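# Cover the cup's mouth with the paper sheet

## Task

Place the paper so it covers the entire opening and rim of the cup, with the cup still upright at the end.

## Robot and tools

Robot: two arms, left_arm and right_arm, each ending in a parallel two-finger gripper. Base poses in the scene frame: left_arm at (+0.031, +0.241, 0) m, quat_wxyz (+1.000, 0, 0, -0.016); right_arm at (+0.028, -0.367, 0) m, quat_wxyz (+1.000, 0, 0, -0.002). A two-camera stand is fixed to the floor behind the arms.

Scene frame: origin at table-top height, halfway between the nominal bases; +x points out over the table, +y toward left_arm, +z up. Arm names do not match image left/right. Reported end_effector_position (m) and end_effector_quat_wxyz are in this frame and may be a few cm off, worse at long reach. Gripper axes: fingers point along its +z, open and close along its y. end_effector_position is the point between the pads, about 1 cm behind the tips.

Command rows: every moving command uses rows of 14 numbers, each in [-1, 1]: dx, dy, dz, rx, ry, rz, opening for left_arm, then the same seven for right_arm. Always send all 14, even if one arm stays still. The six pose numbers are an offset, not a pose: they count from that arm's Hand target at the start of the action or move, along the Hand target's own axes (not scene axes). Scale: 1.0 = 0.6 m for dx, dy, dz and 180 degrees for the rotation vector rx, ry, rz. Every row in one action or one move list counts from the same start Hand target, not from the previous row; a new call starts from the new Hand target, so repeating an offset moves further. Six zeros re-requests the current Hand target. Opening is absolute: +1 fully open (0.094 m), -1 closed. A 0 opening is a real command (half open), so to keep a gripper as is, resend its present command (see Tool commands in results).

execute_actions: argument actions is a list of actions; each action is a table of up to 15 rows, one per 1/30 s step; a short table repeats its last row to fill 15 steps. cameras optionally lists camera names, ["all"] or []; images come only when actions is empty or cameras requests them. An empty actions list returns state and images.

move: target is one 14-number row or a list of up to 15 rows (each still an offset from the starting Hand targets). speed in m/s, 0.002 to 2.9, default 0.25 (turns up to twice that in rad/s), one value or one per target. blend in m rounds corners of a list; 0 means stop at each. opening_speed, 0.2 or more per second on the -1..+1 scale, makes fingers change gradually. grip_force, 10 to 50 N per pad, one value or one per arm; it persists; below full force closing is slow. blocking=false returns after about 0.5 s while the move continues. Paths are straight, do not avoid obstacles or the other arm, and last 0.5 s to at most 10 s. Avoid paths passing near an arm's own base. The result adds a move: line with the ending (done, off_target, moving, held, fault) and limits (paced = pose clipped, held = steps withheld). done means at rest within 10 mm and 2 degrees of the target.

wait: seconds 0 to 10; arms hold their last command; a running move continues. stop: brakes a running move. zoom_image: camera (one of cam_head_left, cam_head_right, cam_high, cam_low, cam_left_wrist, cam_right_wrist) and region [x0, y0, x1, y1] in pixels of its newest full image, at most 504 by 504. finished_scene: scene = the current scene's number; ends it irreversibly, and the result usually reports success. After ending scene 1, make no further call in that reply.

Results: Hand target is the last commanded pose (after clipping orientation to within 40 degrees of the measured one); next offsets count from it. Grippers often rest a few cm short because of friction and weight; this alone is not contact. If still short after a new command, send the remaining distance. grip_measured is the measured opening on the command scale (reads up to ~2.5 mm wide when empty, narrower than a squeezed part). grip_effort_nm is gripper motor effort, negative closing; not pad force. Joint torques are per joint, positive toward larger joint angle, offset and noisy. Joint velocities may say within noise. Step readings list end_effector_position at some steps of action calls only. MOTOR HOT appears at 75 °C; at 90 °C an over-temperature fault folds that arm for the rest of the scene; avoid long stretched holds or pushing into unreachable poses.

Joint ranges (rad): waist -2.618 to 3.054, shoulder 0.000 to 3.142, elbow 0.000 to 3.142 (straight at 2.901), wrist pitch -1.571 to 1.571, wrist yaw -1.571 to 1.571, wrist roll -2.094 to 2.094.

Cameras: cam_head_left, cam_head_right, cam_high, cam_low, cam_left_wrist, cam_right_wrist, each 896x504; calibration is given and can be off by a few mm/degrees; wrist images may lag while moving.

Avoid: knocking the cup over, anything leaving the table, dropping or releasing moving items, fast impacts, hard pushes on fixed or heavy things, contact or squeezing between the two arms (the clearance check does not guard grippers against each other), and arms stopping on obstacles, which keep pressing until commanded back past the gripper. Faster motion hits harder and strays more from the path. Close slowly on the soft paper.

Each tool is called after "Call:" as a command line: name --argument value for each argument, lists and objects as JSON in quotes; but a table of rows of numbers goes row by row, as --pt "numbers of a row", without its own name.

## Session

Call:
execute_actions --actions '[]' --cameras '["cam_head_left", "cam_head_right", "cam_low"]'

Call:
zoom_image --camera "cam_head_left" --region '[200, 180, 640, 400]'

Call:
zoom_image --camera "cam_head_right" --region '[200, 180, 640, 400]'

Scene clock: 0.00 s.
left_arm: end_effector_position=(+0.4358, +0.2925, +0.1214) grip_measured=+1.000 grip_effort_nm=n/a end_effector_quat_wxyz=(+0.631, -0.102, +0.768, +0.032) | right_arm: end_effector_position=(+0.4442, -0.3675, +0.1376) grip_measured=+1.000 grip_effort_nm=n/a end_effector_quat_wxyz=(+0.639, +0.006, +0.769, -0.023)
Joint positions: left_arm=[0.11 1.588 0.359 1.025 -0.101 -0.103 0.094] | right_arm=[0.03 1.552 0.401 0.967 0.07 -0.015 0.094]
Joint velocities: within noise
Joint torques (N m): no reading
Heat: left arm: 36 °C; right arm: 33 °C.
Hand target: left_arm +0.4377, +0.2927, +0.1275; +0.638, -0.102, +0.763, +0.032 | right_arm +0.4450, -0.3676, +0.1409; +0.642, +0.006, +0.766, -0.023
Tool commands: left_gripper/opening=+1.0 right_gripper/opening=+1.0
Images, in order (width x height): cam_head_left 896x504, cam_head_right 896x504, cam_low 896x504.

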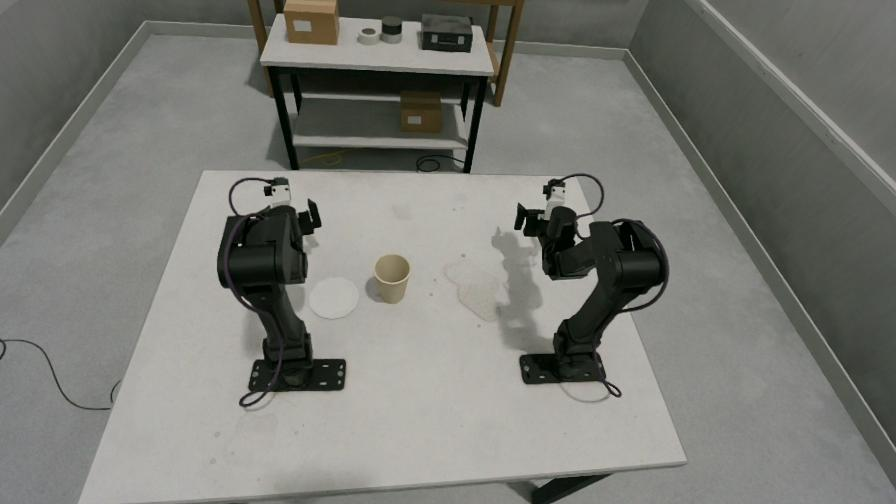

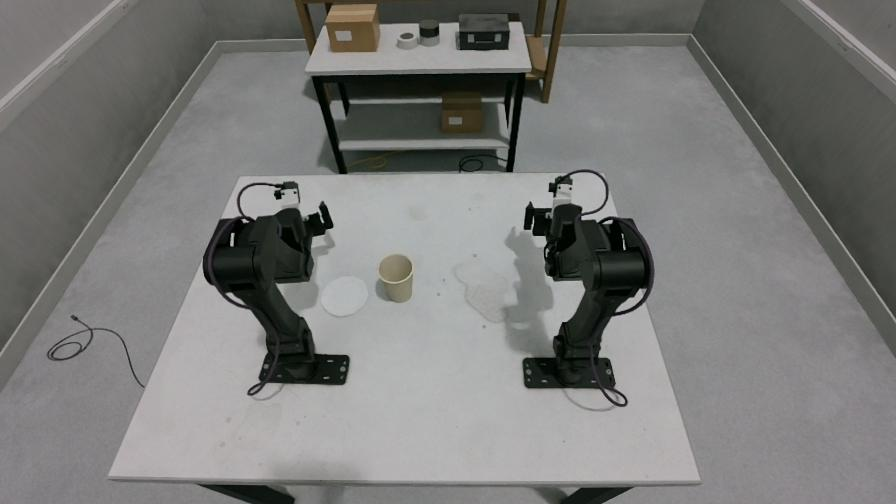

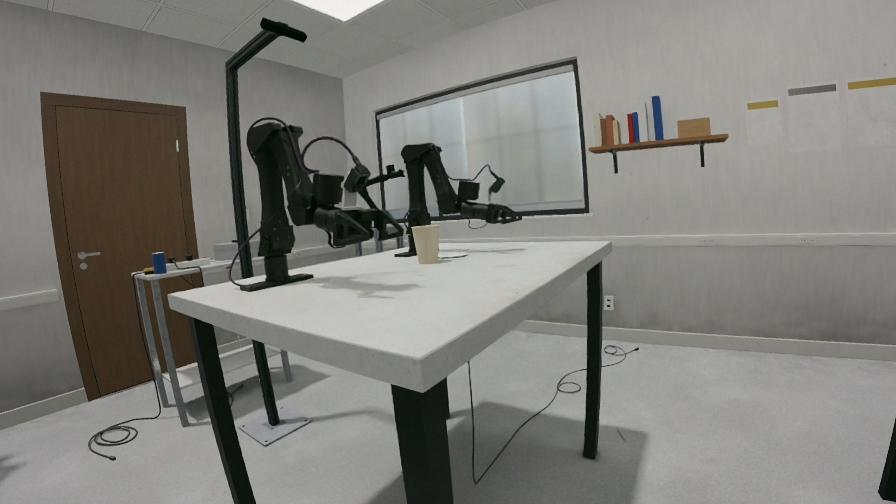

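Scaled by 1.145 from the camera's 896x504 image, which has a finer 1280x720 frame.

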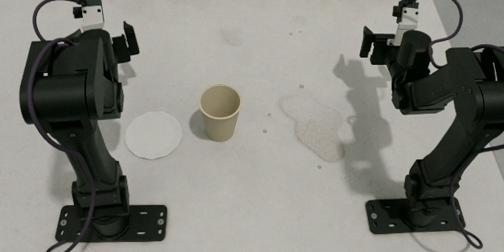

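Scaled by 1.145 from the camera's 896x504 image, which has a finer 1280x720 frame.

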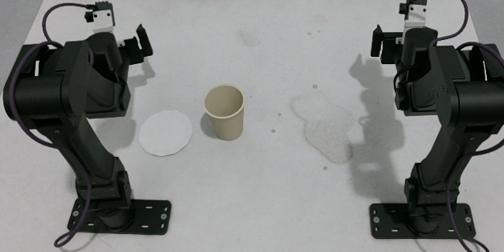

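Call:
zoom_image --camera "cam_head_left" --region '[290, 240, 430, 330]'

Call:
zoom_image --camera "cam_head_right" --region '[300, 240, 440, 330]'

Call:
zoom_image --camera "cam_low" --region '[390, 210, 490, 270]'

Scaled by 3.600 from the camera's 896x504 image, which has a finer 1280x720 frame.

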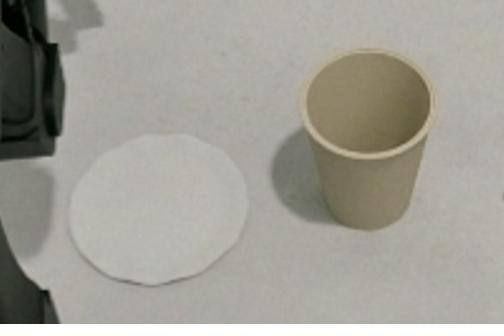

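Scaled by 3.600 from the camera's 896x504 image, which has a finer 1280x720 frame.

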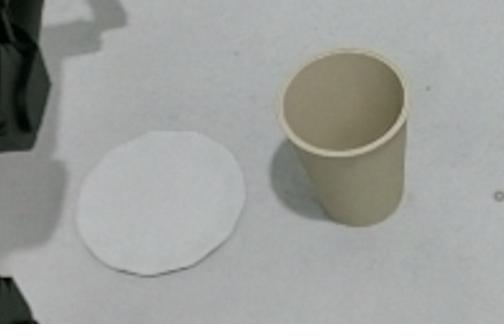

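Scaled by 5.040 from the camera's 896x504 image, which has a finer 1280x720 frame.

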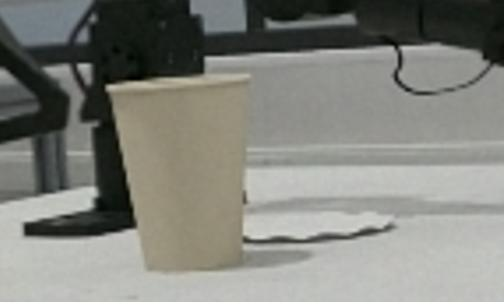

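Call:
move --pt "-0.0148 0.343 -0.072 -0.1634 -0.0136 -0.0309 1 -0.1507 0.2956 -0.3347 -0.3953 -0.1108 -0.5889 -0.149" --pt "-0.0148 0.343 -0.072 -0.1634 -0.0136 -0.0309 1 -0.0303 0.6415 -0.4962 -0.3953 -0.1108 -0.5889 -0.149" --pt "-0.0148 0.343 -0.072 -0.1634 -0.0136 -0.0309 1 0.1275 0.7463 -0.4487 -0.3953 -0.1108 -0.5889 -0.149" --speed '[0.35, 0.25, 0.15]' --blend '[0.04, 0.03, 0]' --cameras '["cam_right_wrist", "cam_head_left"]'

Scene clock: 66.63 s.
left_arm: end_effector_position=(+0.3520, +0.4793, +0.1178) grip_measured=+1.000 grip_effort_nm=0.04 end_effector_quat_wxyz=(+0.599, -0.294, +0.720, +0.190) | right_arm: end_effector_position=(+0.1874, +0.0878, +0.1057) grip_measured=-0.147 grip_effort_nm=-0.09 end_effector_quat_wxyz=(-0.368, +0.888, -0.252, +0.108)
Joint positions: left_arm=[0.62 1.566 0.328 1.025 -0.104 -0.103 0.094] | right_arm=[1.315 1.782 1.164 -0.189 0.213 -1.362 0.04]
Joint torques (N m): left_arm=[0.5 -3.93 8.35 2.23 -0.07 -0.06] | right_arm=[0.81 -9.13 6.97 1.66 0.1 0.13]
Heat: left arm: 38 °C; right arm: 36 °C.
Hand target: left_arm +0.3571, +0.4870, +0.1273; +0.608, -0.296, +0.710, +0.196 | right_arm +0.1846, +0.0900, +0.1006; -0.368, +0.888, -0.255, +0.105
Off the commanded pose: left_arm 0.013 m, 2 deg | right_arm 0.006 m, 0 deg.
move: off_target (left_arm)
camera_calibration:
cam_right_wrist: T_world_to_cam=[[0.481487, 0.545779, 0.685781, -0.205109], [0.448346, -0.825701, 0.34235, -0.00751644], [0.753098, 0.14263, -0.642262, 0.0228457], [0, 0, 0, 1]] pos_world=[0.0849222, 0.102479, 0.157906]
Images, in order (width x height): cam_head_left 896x504, cam_right_wrist 896x504.

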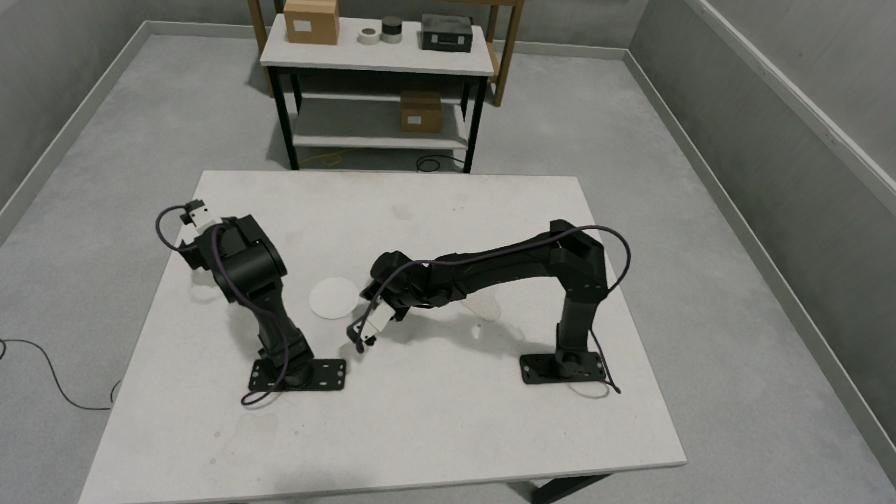

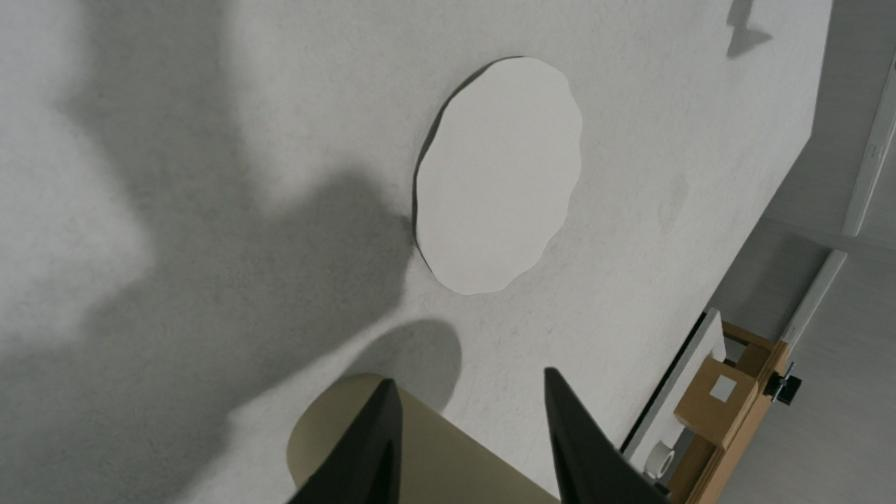

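Call:
move --pt "0 0 0 0 0 0 1 0.0013 0.039 0.118 0 0 0 -0.574" --speed 0.1 --cameras '["cam_right_wrist"]'

Call:
zoom_image --camera "cam_right_wrist" --region '[330, 200, 610, 440]'

Scene clock: 90.10 s.
left_arm: end_effector_position=(+0.3520, +0.4793, +0.1178) grip_measured=+1.000 grip_effort_nm=0.04 end_effector_quat_wxyz=(+0.599, -0.294, +0.720, +0.190) | right_arm: end_effector_position=(+0.2004, +0.1128, +0.0358) grip_measured=-0.572 grip_effort_nm=-0.10 end_effector_quat_wxyz=(-0.363, +0.889, -0.255, +0.110)
Joint positions: left_arm=[0.62 1.566 0.328 1.025 -0.104 -0.103 0.094] | right_arm=[1.301 2.006 1.164 0.027 0.209 -1.369 0.02]
Joint torques (N m): left_arm=[0.5 -3.92 8.35 2.25 -0.08 -0.05] | right_arm=[-0.59 -10.29 7.9 1.64 -0.04 -0.02]
Heat: left arm: 39 °C; right arm: 35 °C.
Hand target: left_arm +0.3571, +0.4870, +0.1273; +0.608, -0.296, +0.710, +0.196 | right_arm +0.2031, +0.1181, +0.0340; -0.368, +0.888, -0.255, +0.105
Off the commanded pose: left_arm 0.013 m, 2 deg | right_arm 0.006 m, 1 deg.
move: off_target (left_arm)
camera_calibration:
cam_right_wrist: T_world_to_cam=[[0.485393, 0.549205, 0.68027, -0.178066], [0.44331, -0.825242, 0.349932, 0.0318874], [0.753572, 0.131716, -0.644035, -0.0342684], [0, 0, 0, 1]] pos_world=[0.0981196, 0.128623, 0.0879043]
Images, in order (width x height): cam_right_wrist 896x504.

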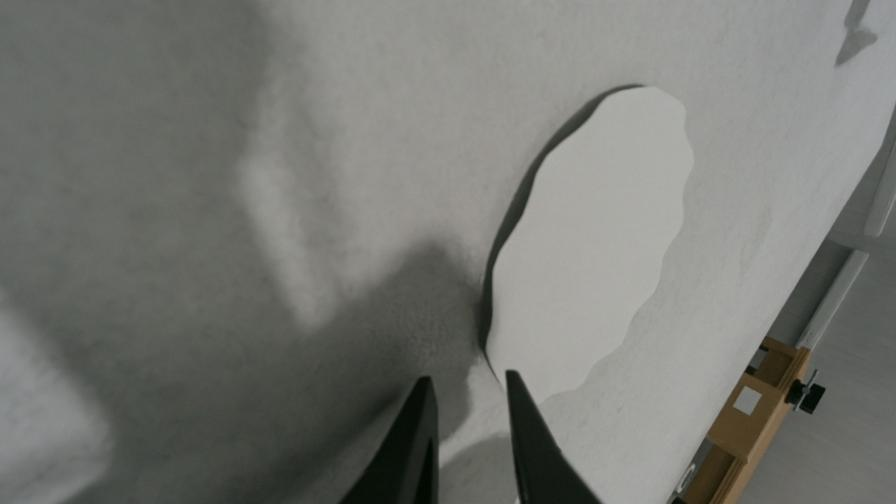

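Scaled by 1.800 from the camera's 896x504 image, which has a finer 1280x720 frame.

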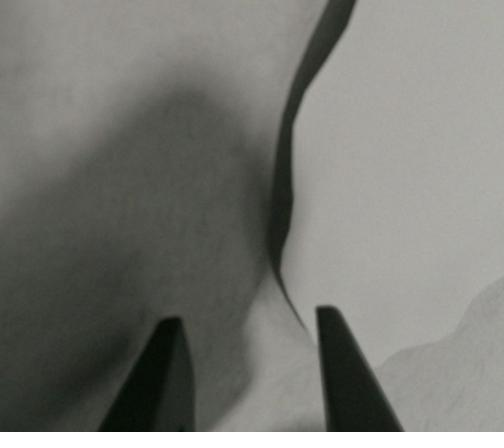

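Call:
move --pt "0 0 0 0 0 0 1 -0.0155 -0.0283 0.0353 0 0 0 -0.574" --speed 0.05 --cameras '["cam_right_wrist"]'

Call:
zoom_image --camera "cam_right_wrist" --region '[330, 200, 610, 440]'

Scene clock: 103.23 s.
left_arm: end_effector_position=(+0.3520, +0.4793, +0.1178) grip_measured=+1.000 grip_effort_nm=0.04 end_effector_quat_wxyz=(+0.599, -0.294, +0.720, +0.190) | right_arm: end_effector_position=(+0.2094, +0.1449, +0.0413) grip_measured=-0.572 grip_effort_nm=-0.09 end_effector_quat_wxyz=(-0.381, +0.882, -0.255, +0.110)
Joint positions: left_arm=[0.62 1.566 0.328 1.025 -0.104 -0.103 0.094] | right_arm=[1.301 2.093 1.297 0.02 0.209 -1.369 0.02]
Joint torques (N m): left_arm=[0.47 -3.95 8.34 2.24 -0.07 -0.04] | right_arm=[-0.24 -10.63 8.69 1.26 -0.02 0.01]
Heat: left arm: 40 °C; right arm: 36 °C.
Hand target: left_arm +0.3571, +0.4870, +0.1273; +0.608, -0.296, +0.710, +0.196 | right_arm +0.2095, +0.1459, +0.0311; -0.368, +0.888, -0.256, +0.105
Off the commanded pose: left_arm 0.013 m, 2 deg | right_arm 0.010 m, 2 deg.
move: off_target (left_arm)
camera_calibration:
cam_right_wrist: T_world_to_cam=[[0.478295, 0.523784, 0.7049, -0.199785], [0.439847, -0.837611, 0.323947, 0.0559761], [0.76011, 0.155106, -0.631011, -0.0469806], [0, 0, 0, 1]] pos_world=[0.106646, 0.158818, 0.0930502]
Images, in order (width x height): cam_right_wrist 896x504.

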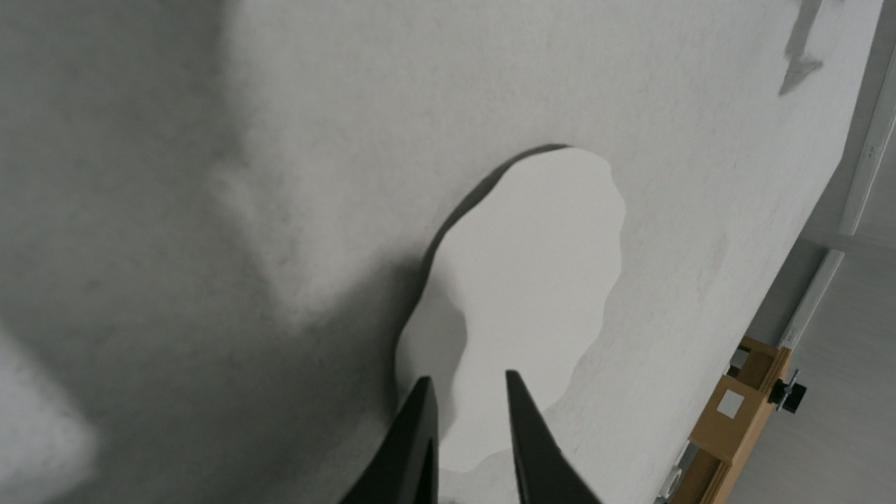

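Scaled by 1.800 from the camera's 896x504 image, which has a finer 1280x720 frame.

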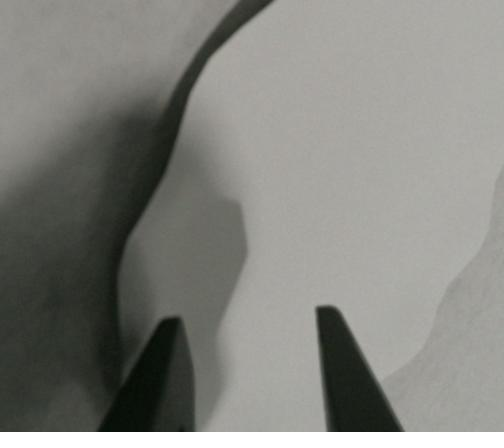

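Call:
move --pt "0 0 0 0 0 0 1 0 -0.0342 -0.0342 0 0 0 -0.574" --pt "0 0 0 0 0 0 1 0 -0.0073 -0.061 0 0 0 -0.574" --pt "0 0 0 0 0 0 1 0 0.0352 -0.0186 0 0 0 -0.574" --speed 0.08 --cameras '["cam_right_wrist"]'

Call:
zoom_image --camera "cam_right_wrist" --region '[330, 200, 610, 440]'

Scene clock: 114.83 s.
left_arm: end_effector_position=(+0.3520, +0.4793, +0.1178) grip_measured=+1.000 grip_effort_nm=0.04 end_effector_quat_wxyz=(+0.599, -0.294, +0.720, +0.190) | right_arm: end_effector_position=(+0.2018, +0.1273, +0.0374) grip_measured=-0.572 grip_effort_nm=-0.09 end_effector_quat_wxyz=(-0.376, +0.885, -0.253, +0.109)
Joint positions: left_arm=[0.62 1.566 0.328 1.025 -0.104 -0.103 0.094] | right_arm=[1.306 2.042 1.207 0.046 0.209 -1.369 0.02]
Joint torques (N m): left_arm=[0.5 -3.93 8.36 2.24 -0.07 -0.06] | right_arm=[0.81 -10.19 6.06 1.67 0.08 0.13]
Heat: left arm: 41 °C; right arm: 35 °C.
Hand target: left_arm +0.3571, +0.4870, +0.1273; +0.608, -0.296, +0.710, +0.196 | right_arm +0.1973, +0.1265, +0.0239; -0.368, +0.888, -0.255, +0.105
Off the commanded pose: left_arm 0.013 m, 2 deg | right_arm 0.014 m, 1 deg.
move: off_target (left_arm, right_arm)
camera_calibration:
cam_right_wrist: T_world_to_cam=[[0.478377, 0.534375, 0.696849, -0.185072], [0.444914, -0.831638, 0.33231, 0.0438027], [0.757104, 0.151068, -0.635587, -0.0396133], [0, 0, 0, 1]] pos_world=[0.0990371, 0.14131, 0.0892333]
Images, in order (width x height): cam_right_wrist 896x504.

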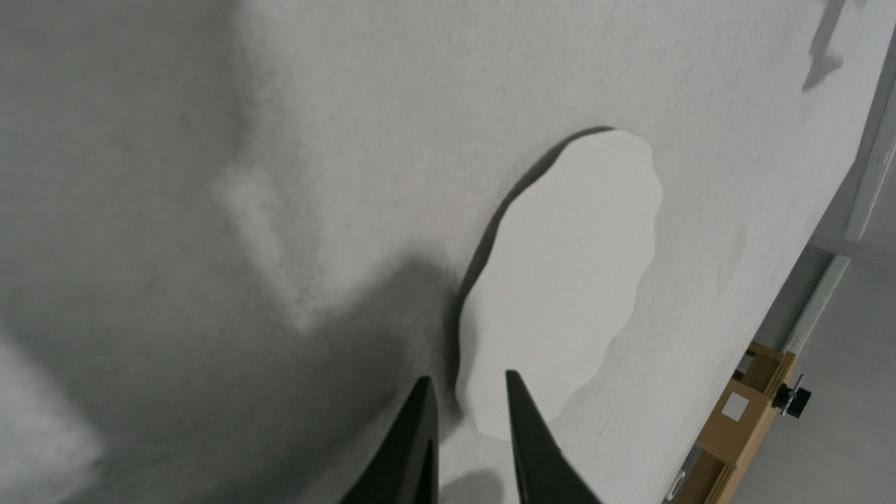

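Scaled by 1.800 from the camera's 896x504 image, which has a finer 1280x720 frame.

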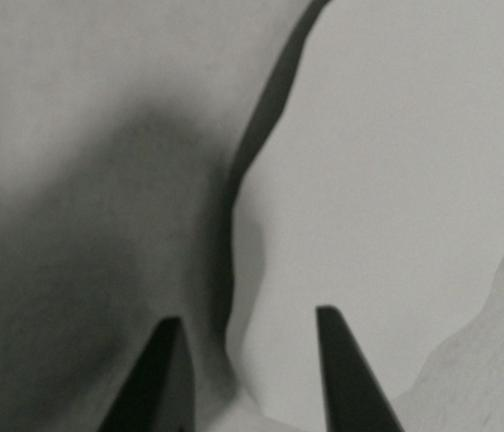

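Call:
move --target '[0, 0, 0, 0, 0, 0, 1, 0, 0.0094, 0.0094, 0, 0, 0, -0.574]' --speed 0.05

Scene clock: 119.00 s.
left_arm: end_effector_position=(+0.3520, +0.4793, +0.1178) grip_measured=+1.000 grip_effort_nm=0.04 end_effector_quat_wxyz=(+0.599, -0.294, +0.720, +0.190) | right_arm: end_effector_position=(+0.2019, +0.1278, +0.0310) grip_measured=-0.572 grip_effort_nm=-0.09 end_effector_quat_wxyz=(-0.377, +0.884, -0.253, +0.109)
Joint positions: left_arm=[0.62 1.566 0.328 1.025 -0.104 -0.103 0.094] | right_arm=[1.307 2.058 1.198 0.074 0.21 -1.369 0.02]
Joint torques (N m): left_arm=[0.53 -3.95 8.35 2.24 -0.07 -0.06] | right_arm=[0.8 -10.04 5.94 1.69 0.08 0.13]
Heat: left arm: 41 °C; right arm: 36 °C.
Hand target: left_arm +0.3571, +0.4870, +0.1273; +0.608, -0.296, +0.710, +0.196 | right_arm +0.1974, +0.1265, +0.0160; -0.368, +0.888, -0.255, +0.105
Off the commanded pose: left_arm 0.013 m, 2 deg | right_arm 0.016 m, 1 deg.
move: off_target (left_arm, right_arm)

Call:
move --target '[0, 0, 0, 0, 0, 0, 1, 0, 0.006, 0.006, 0, 0, 0, -0.574]' --speed 0.05 --cameras '["cam_right_wrist"]'

Call:
zoom_image --camera "cam_right_wrist" --region '[330, 200, 610, 440]'

Scene clock: 124.70 s.
left_arm: end_effector_position=(+0.3520, +0.4793, +0.1178) grip_measured=+1.000 grip_effort_nm=0.04 end_effector_quat_wxyz=(+0.599, -0.294, +0.720, +0.190) | right_arm: end_effector_position=(+0.2027, +0.1301, +0.0308) grip_measured=-0.572 grip_effort_nm=-0.08 end_effector_quat_wxyz=(-0.384, +0.881, -0.253, +0.110)
Joint positions: left_arm=[0.62 1.566 0.328 1.025 -0.104 -0.103 0.094] | right_arm=[1.307 2.063 1.194 0.099 0.211 -1.369 0.02]
Joint torques (N m): left_arm=[0.49 -3.92 8.35 2.25 -0.06 -0.06] | right_arm=[0.8 -9.65 5.74 1.63 0.06 0.12]
Heat: left arm: 41 °C; right arm: 36 °C.
Hand target: left_arm +0.3571, +0.4870, +0.1273; +0.608, -0.296, +0.710, +0.196 | right_arm +0.1973, +0.1266, +0.0110; -0.368, +0.888, -0.255, +0.105
Off the commanded pose: left_arm 0.013 m, 2 deg | right_arm 0.021 m, 2 deg.
move: off_target (left_arm, right_arm)
camera_calibration:
cam_right_wrist: T_world_to_cam=[[0.474652, 0.522012, 0.708667, -0.180426], [0.442124, -0.837601, 0.320859, 0.0496154], [0.761072, 0.161022, -0.628363, -0.0472346], [0, 0, 0, 1]] pos_world=[0.0996525, 0.143348, 0.0822619]
Images, in order (width x height): cam_right_wrist 896x504.

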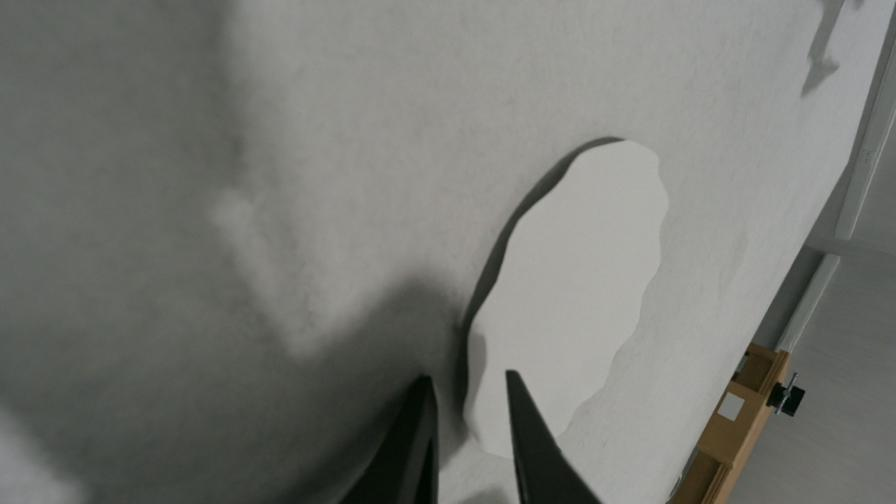

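Scaled by 1.800 from the camera's 896x504 image, which has a finer 1280x720 frame.

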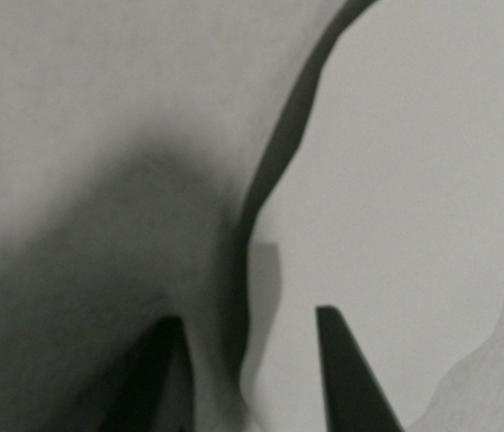

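Call:
move --target '[0, 0, 0, 0, 0, 0, 1, 0, -0.0237, 0.0237, 0, 0, 0, -0.574]' --speed 0.04 --cameras '["cam_right_wrist"]'

Call:
zoom_image --camera "cam_right_wrist" --region '[330, 200, 610, 440]'

Scene clock: 130.20 s.
left_arm: end_effector_position=(+0.3520, +0.4793, +0.1178) grip_measured=+1.000 grip_effort_nm=0.04 end_effector_quat_wxyz=(+0.599, -0.294, +0.720, +0.190) | right_arm: end_effector_position=(+0.2076, +0.1469, +0.0312) grip_measured=-0.572 grip_effort_nm=-0.08 end_effector_quat_wxyz=(-0.393, +0.877, -0.253, +0.110)
Joint positions: left_arm=[0.62 1.566 0.328 1.025 -0.104 -0.103 0.094] | right_arm=[1.307 2.114 1.262 0.101 0.213 -1.369 0.02]
Joint torques (N m): left_arm=[0.5 -3.95 8.32 2.25 -0.06 -0.05] | right_arm=[-0.57 -9.72 8.05 1.2 -0.04 0.03]
Heat: left arm: 41 °C; right arm: 36 °C.
Hand target: left_arm +0.3571, +0.4870, +0.1273; +0.608, -0.296, +0.710, +0.196 | right_arm +0.2081, +0.1436, +0.0110; -0.368, +0.888, -0.255, +0.105
Off the commanded pose: left_arm 0.013 m, 2 deg | right_arm 0.020 m, 3 deg.
move: off_target (left_arm, right_arm)
camera_calibration:
cam_right_wrist: T_world_to_cam=[[0.470758, 0.508296, 0.721126, -0.189445], [0.43928, -0.843881, 0.308055, 0.0633525], [0.765128, 0.171757, -0.620548, -0.0560884], [0, 0, 0, 1]] pos_world=[0.104268, 0.15939, 0.0822922]
Images, in order (width x height): cam_right_wrist 896x504.

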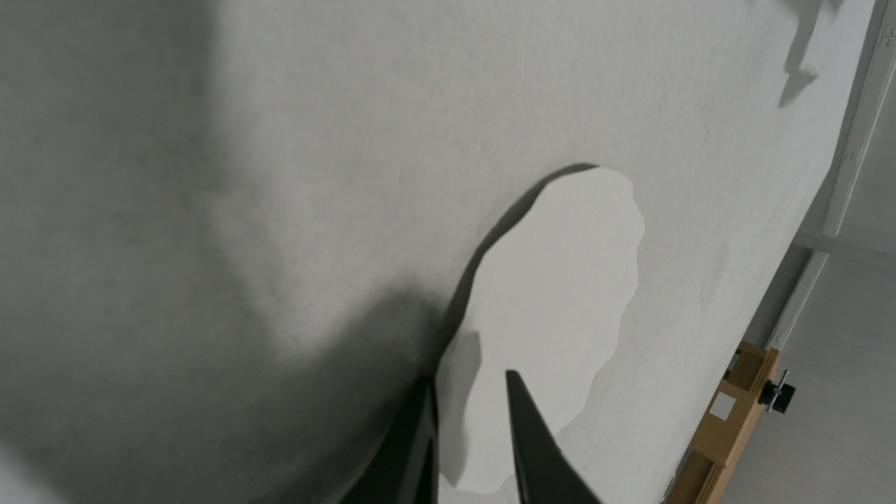

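Scaled by 1.800 from the camera's 896x504 image, which has a finer 1280x720 frame.

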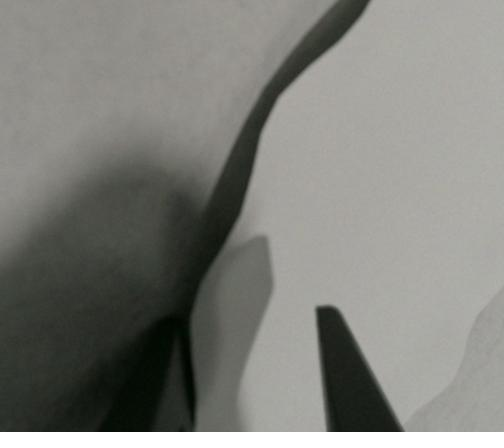

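Call:
move --target '[0, 0, 0, 0, 0, 0, 1, 0, 0, 0, 0, 0, 0, -1]' --speed 0.04 --opening_speed 0.25 --cameras '["cam_right_wrist", "cam_low"]'

Call:
zoom_image --camera "cam_right_wrist" --region '[330, 200, 610, 440]'

Call:
zoom_image --camera "cam_low" --region '[390, 210, 490, 270]'

Scene clock: 141.67 s.
left_arm: end_effector_position=(+0.3520, +0.4793, +0.1178) grip_measured=+1.000 grip_effort_nm=0.04 end_effector_quat_wxyz=(+0.599, -0.294, +0.720, +0.190) | right_arm: end_effector_position=(+0.2069, +0.1452, +0.0246) grip_measured=-0.994 grip_effort_nm=-0.35 end_effector_quat_wxyz=(-0.385, +0.881, -0.253, +0.110)
Joint positions: left_arm=[0.62 1.566 0.328 1.025 -0.104 -0.103 0.094] | right_arm=[1.307 2.125 1.262 0.096 0.212 -1.369 0]
Joint torques (N m): left_arm=[0.5 -3.92 8.32 2.25 -0.06 -0.05] | right_arm=[-0.58 -10.48 8.17 1.24 -0.03 0.02]
Heat: left arm: 42 °C; right arm: 36 °C.
Hand target: left_arm +0.3571, +0.4870, +0.1273; +0.608, -0.296, +0.710, +0.196 | right_arm +0.2080, +0.1436, +0.0109; -0.368, +0.888, -0.255, +0.105
Off the commanded pose: left_arm 0.013 m, 2 deg | right_arm 0.014 m, 2 deg.
move: off_target (left_arm, right_arm)
camera_calibration:
cam_right_wrist: T_world_to_cam=[[0.47396, 0.519611, 0.710891, -0.185582], [0.441522, -0.838744, 0.318694, 0.0627227], [0.761853, 0.162826, -0.626951, -0.0572162], [0, 0, 0, 1]] pos_world=[0.103855, 0.158355, 0.0760676]
Images, in order (width x height): cam_low 896x504, cam_right_wrist 896x504.

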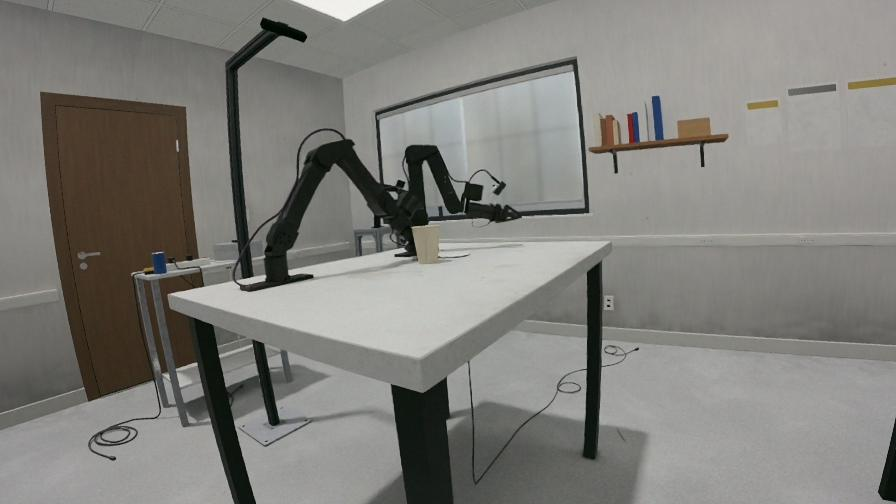

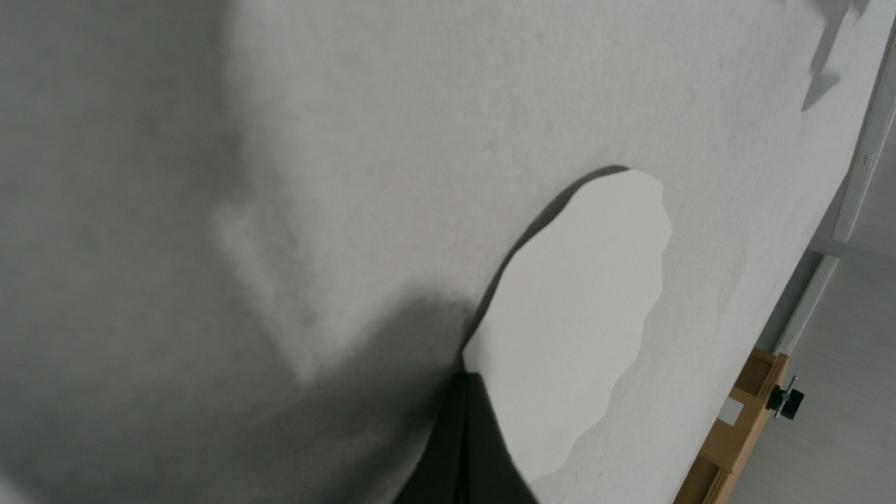

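Scaled by 1.800 from the camera's 896x504 image, which has a finer 1280x720 frame.

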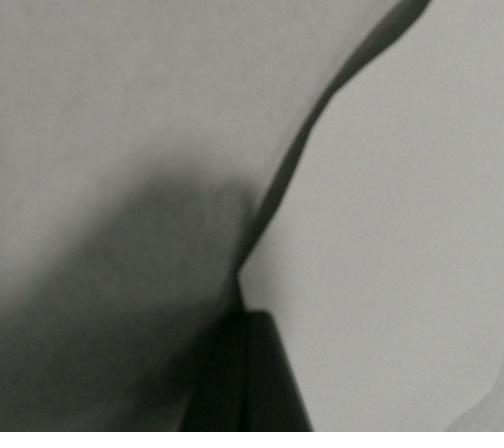

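Scaled by 5.040 from the camera's 896x504 image, which has a finer 1280x720 frame.

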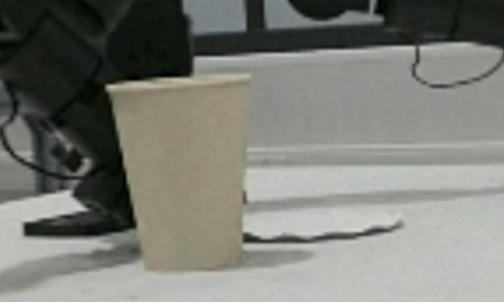

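Call:
move --target '[0, 0, 0, 0, 0, 0, 1, 0, -0.0636, -0.0636, 0, 0, 0, -1]' --speed 0.05 --cameras '["cam_right_wrist", "cam_low"]'

Call:
zoom_image --camera "cam_low" --region '[390, 210, 490, 270]'

Scene clock: 146.43 s.
left_arm: end_effector_position=(+0.3520, +0.4793, +0.1178) grip_measured=+1.000 grip_effort_nm=0.04 end_effector_quat_wxyz=(+0.599, -0.294, +0.720, +0.190) | right_arm: end_effector_position=(+0.2055, +0.1401, +0.0434) grip_measured=-0.994 grip_effort_nm=-0.35 end_effector_quat_wxyz=(-0.354, +0.894, -0.253, +0.110)
Joint positions: left_arm=[0.62 1.566 0.328 1.025 -0.104 -0.103 0.094] | right_arm=[1.307 2.086 1.341 -0.091 0.212 -1.369 0]
Joint torques (N m): left_arm=[0.51 -3.93 8.31 2.25 -0.05 -0.07] | right_arm=[-0.58 -16.08 8.57 1.19 -0.03 0.01]
Heat: left arm: 42 °C; right arm: 35 °C.
Hand target: left_arm +0.3571, +0.4870, +0.1273; +0.608, -0.296, +0.710, +0.196 | right_arm +0.2080, +0.1435, +0.0649; -0.368, +0.888, -0.255, +0.105
Off the commanded pose: left_arm 0.013 m, 2 deg | right_arm 0.022 m, 2 deg.
move: off_target (left_arm, right_arm)
camera_calibration:
cam_right_wrist: T_world_to_cam=[[0.486414, 0.565216, 0.666282, -0.202615], [0.447732, -0.816085, 0.365433, 0.0466016], [0.750292, 0.120564, -0.650021, -0.0342789], [0, 0, 0, 1]] pos_world=[0.103409, 0.156685, 0.0956869]
Images, in order (width x height): cam_low 896x504, cam_right_wrist 896x504.

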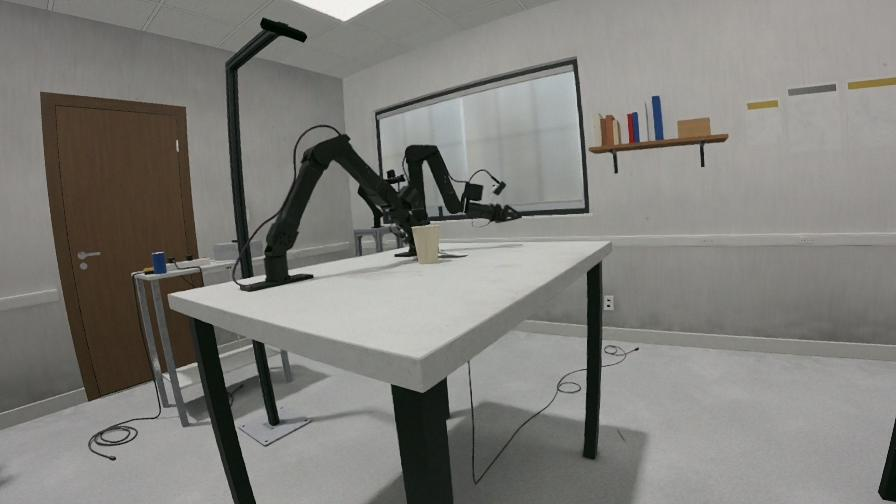

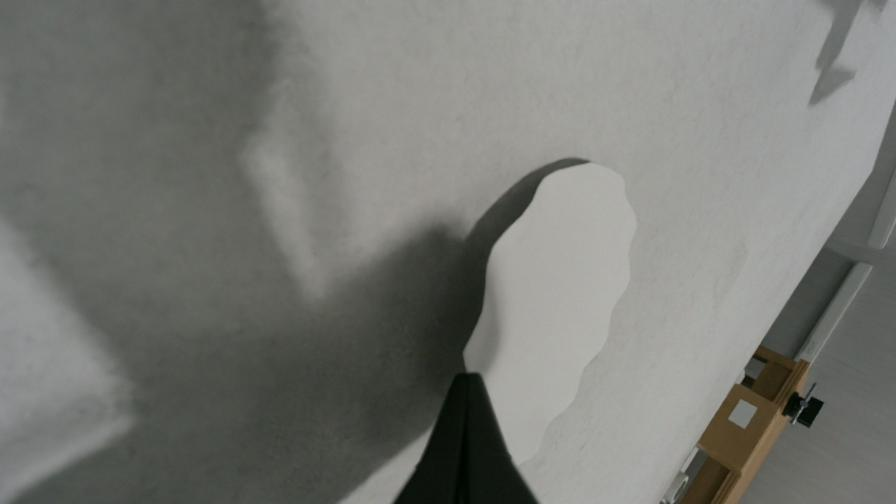

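Scaled by 5.040 from the camera's 896x504 image, which has a finer 1280x720 frame.

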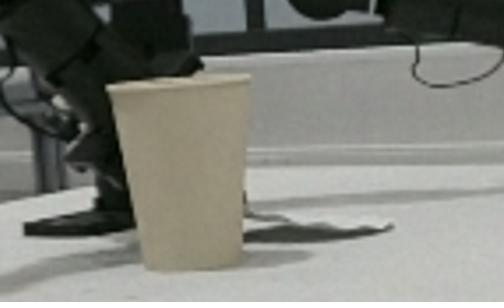

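Call:
move --pt "0 0 0 0 0 0 1 0.005 -0.1593 -0.2063 0.2167 0 0 -1" --pt "0 0 0 0 0 0 1 0.169 -0.0317 -0.334 0.2167 0 0 -1" --speed '[0.15, 0.12]' --blend '[0.03, 0]' --cameras '["cam_head_left", "cam_head_right", "cam_low"]'

Call:
zoom_image --camera "cam_head_left" --region '[320, 190, 480, 320]'

Call:
zoom_image --camera "cam_head_right" --region '[320, 190, 480, 320]'

Call:
zoom_image --camera "cam_low" --region '[370, 150, 510, 280]'

Scene clock: 162.53 s.
left_arm: end_effector_position=(+0.3520, +0.4793, +0.1178) grip_measured=+1.000 grip_effort_nm=0.04 end_effector_quat_wxyz=(+0.599, -0.294, +0.720, +0.190) | right_arm: end_effector_position=(+0.2273, -0.0154, +0.2224) grip_measured=-0.994 grip_effort_nm=-0.36 end_effector_quat_wxyz=(-0.647, +0.710, -0.205, +0.188)
Joint positions: left_arm=[0.62 1.566 0.328 1.025 -0.104 -0.103 0.094] | right_arm=[1.094 1.241 0.492 0.657 0.083 -1.565 0]
Joint torques (N m): left_arm=[0.53 -3.93 8.34 2.24 -0.06 -0.06] | right_arm=[-0.49 -6.05 6.65 1.75 -0.1 0.02]
Heat: left arm: 43 °C; right arm: 36 °C.
Hand target: left_arm +0.3571, +0.4870, +0.1273; +0.608, -0.296, +0.710, +0.196 | right_arm +0.2260, -0.0192, +0.2199; -0.644, +0.714, -0.206, +0.185
Off the commanded pose: left_arm 0.013 m, 2 deg | right_arm 0.005 m, 1 deg.
move: off_target (left_arm)
Images, in order (width x height): cam_head_left 896x504, cam_head_right 896x504, cam_low 896x504.

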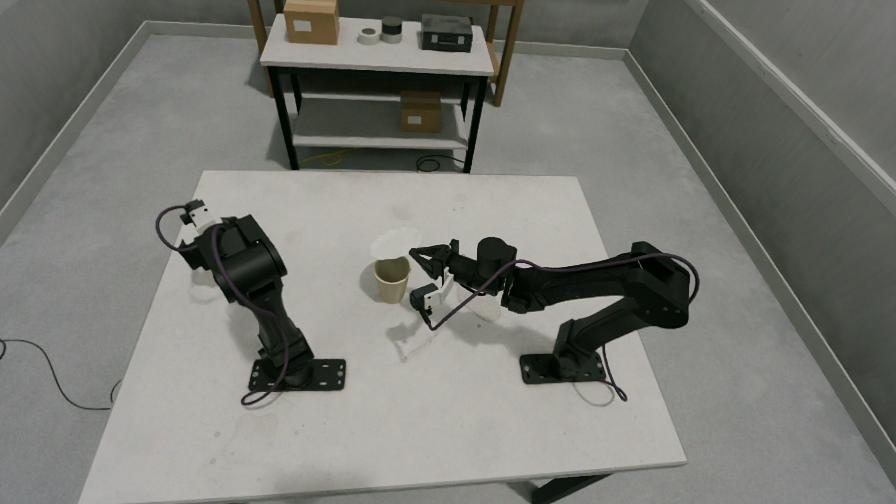

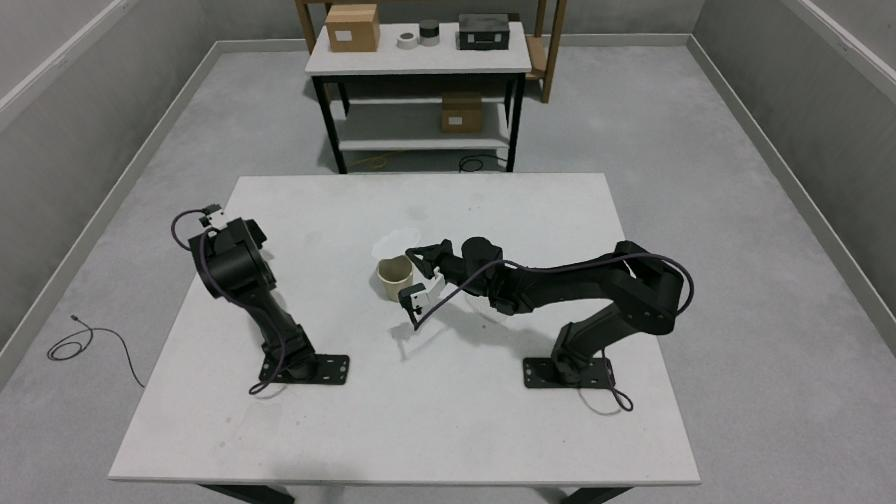

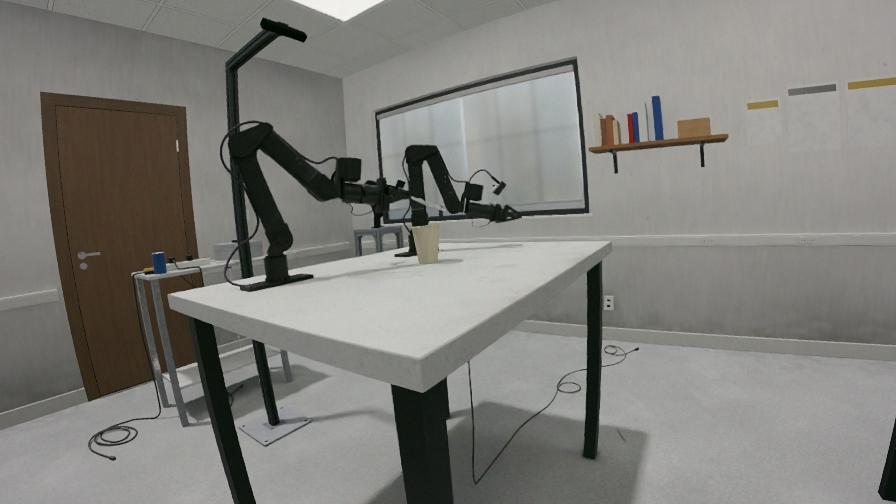

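Scaled by 3.150 from the camera's 896x504 image, which has a finer 1280x720 frame.

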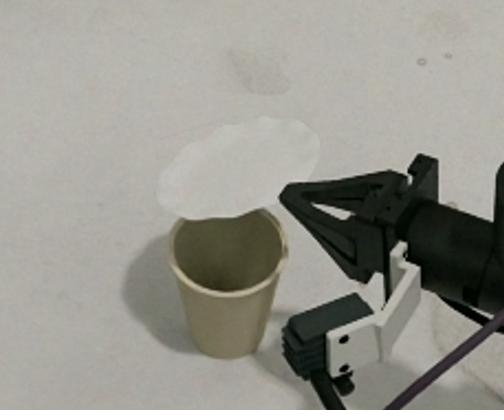

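Scaled by 3.150 from the camera's 896x504 image, which has a finer 1280x720 frame.

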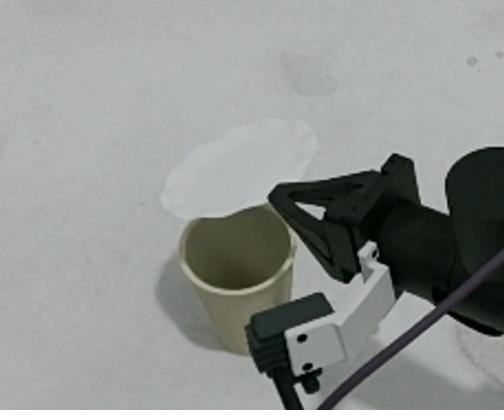

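Scaled by 3.600 from the camera's 896x504 image, which has a finer 1280x720 frame.

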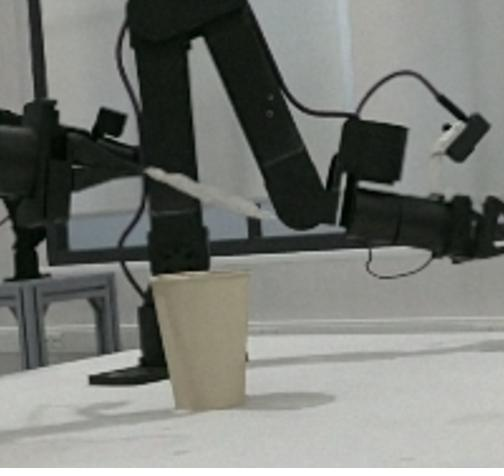

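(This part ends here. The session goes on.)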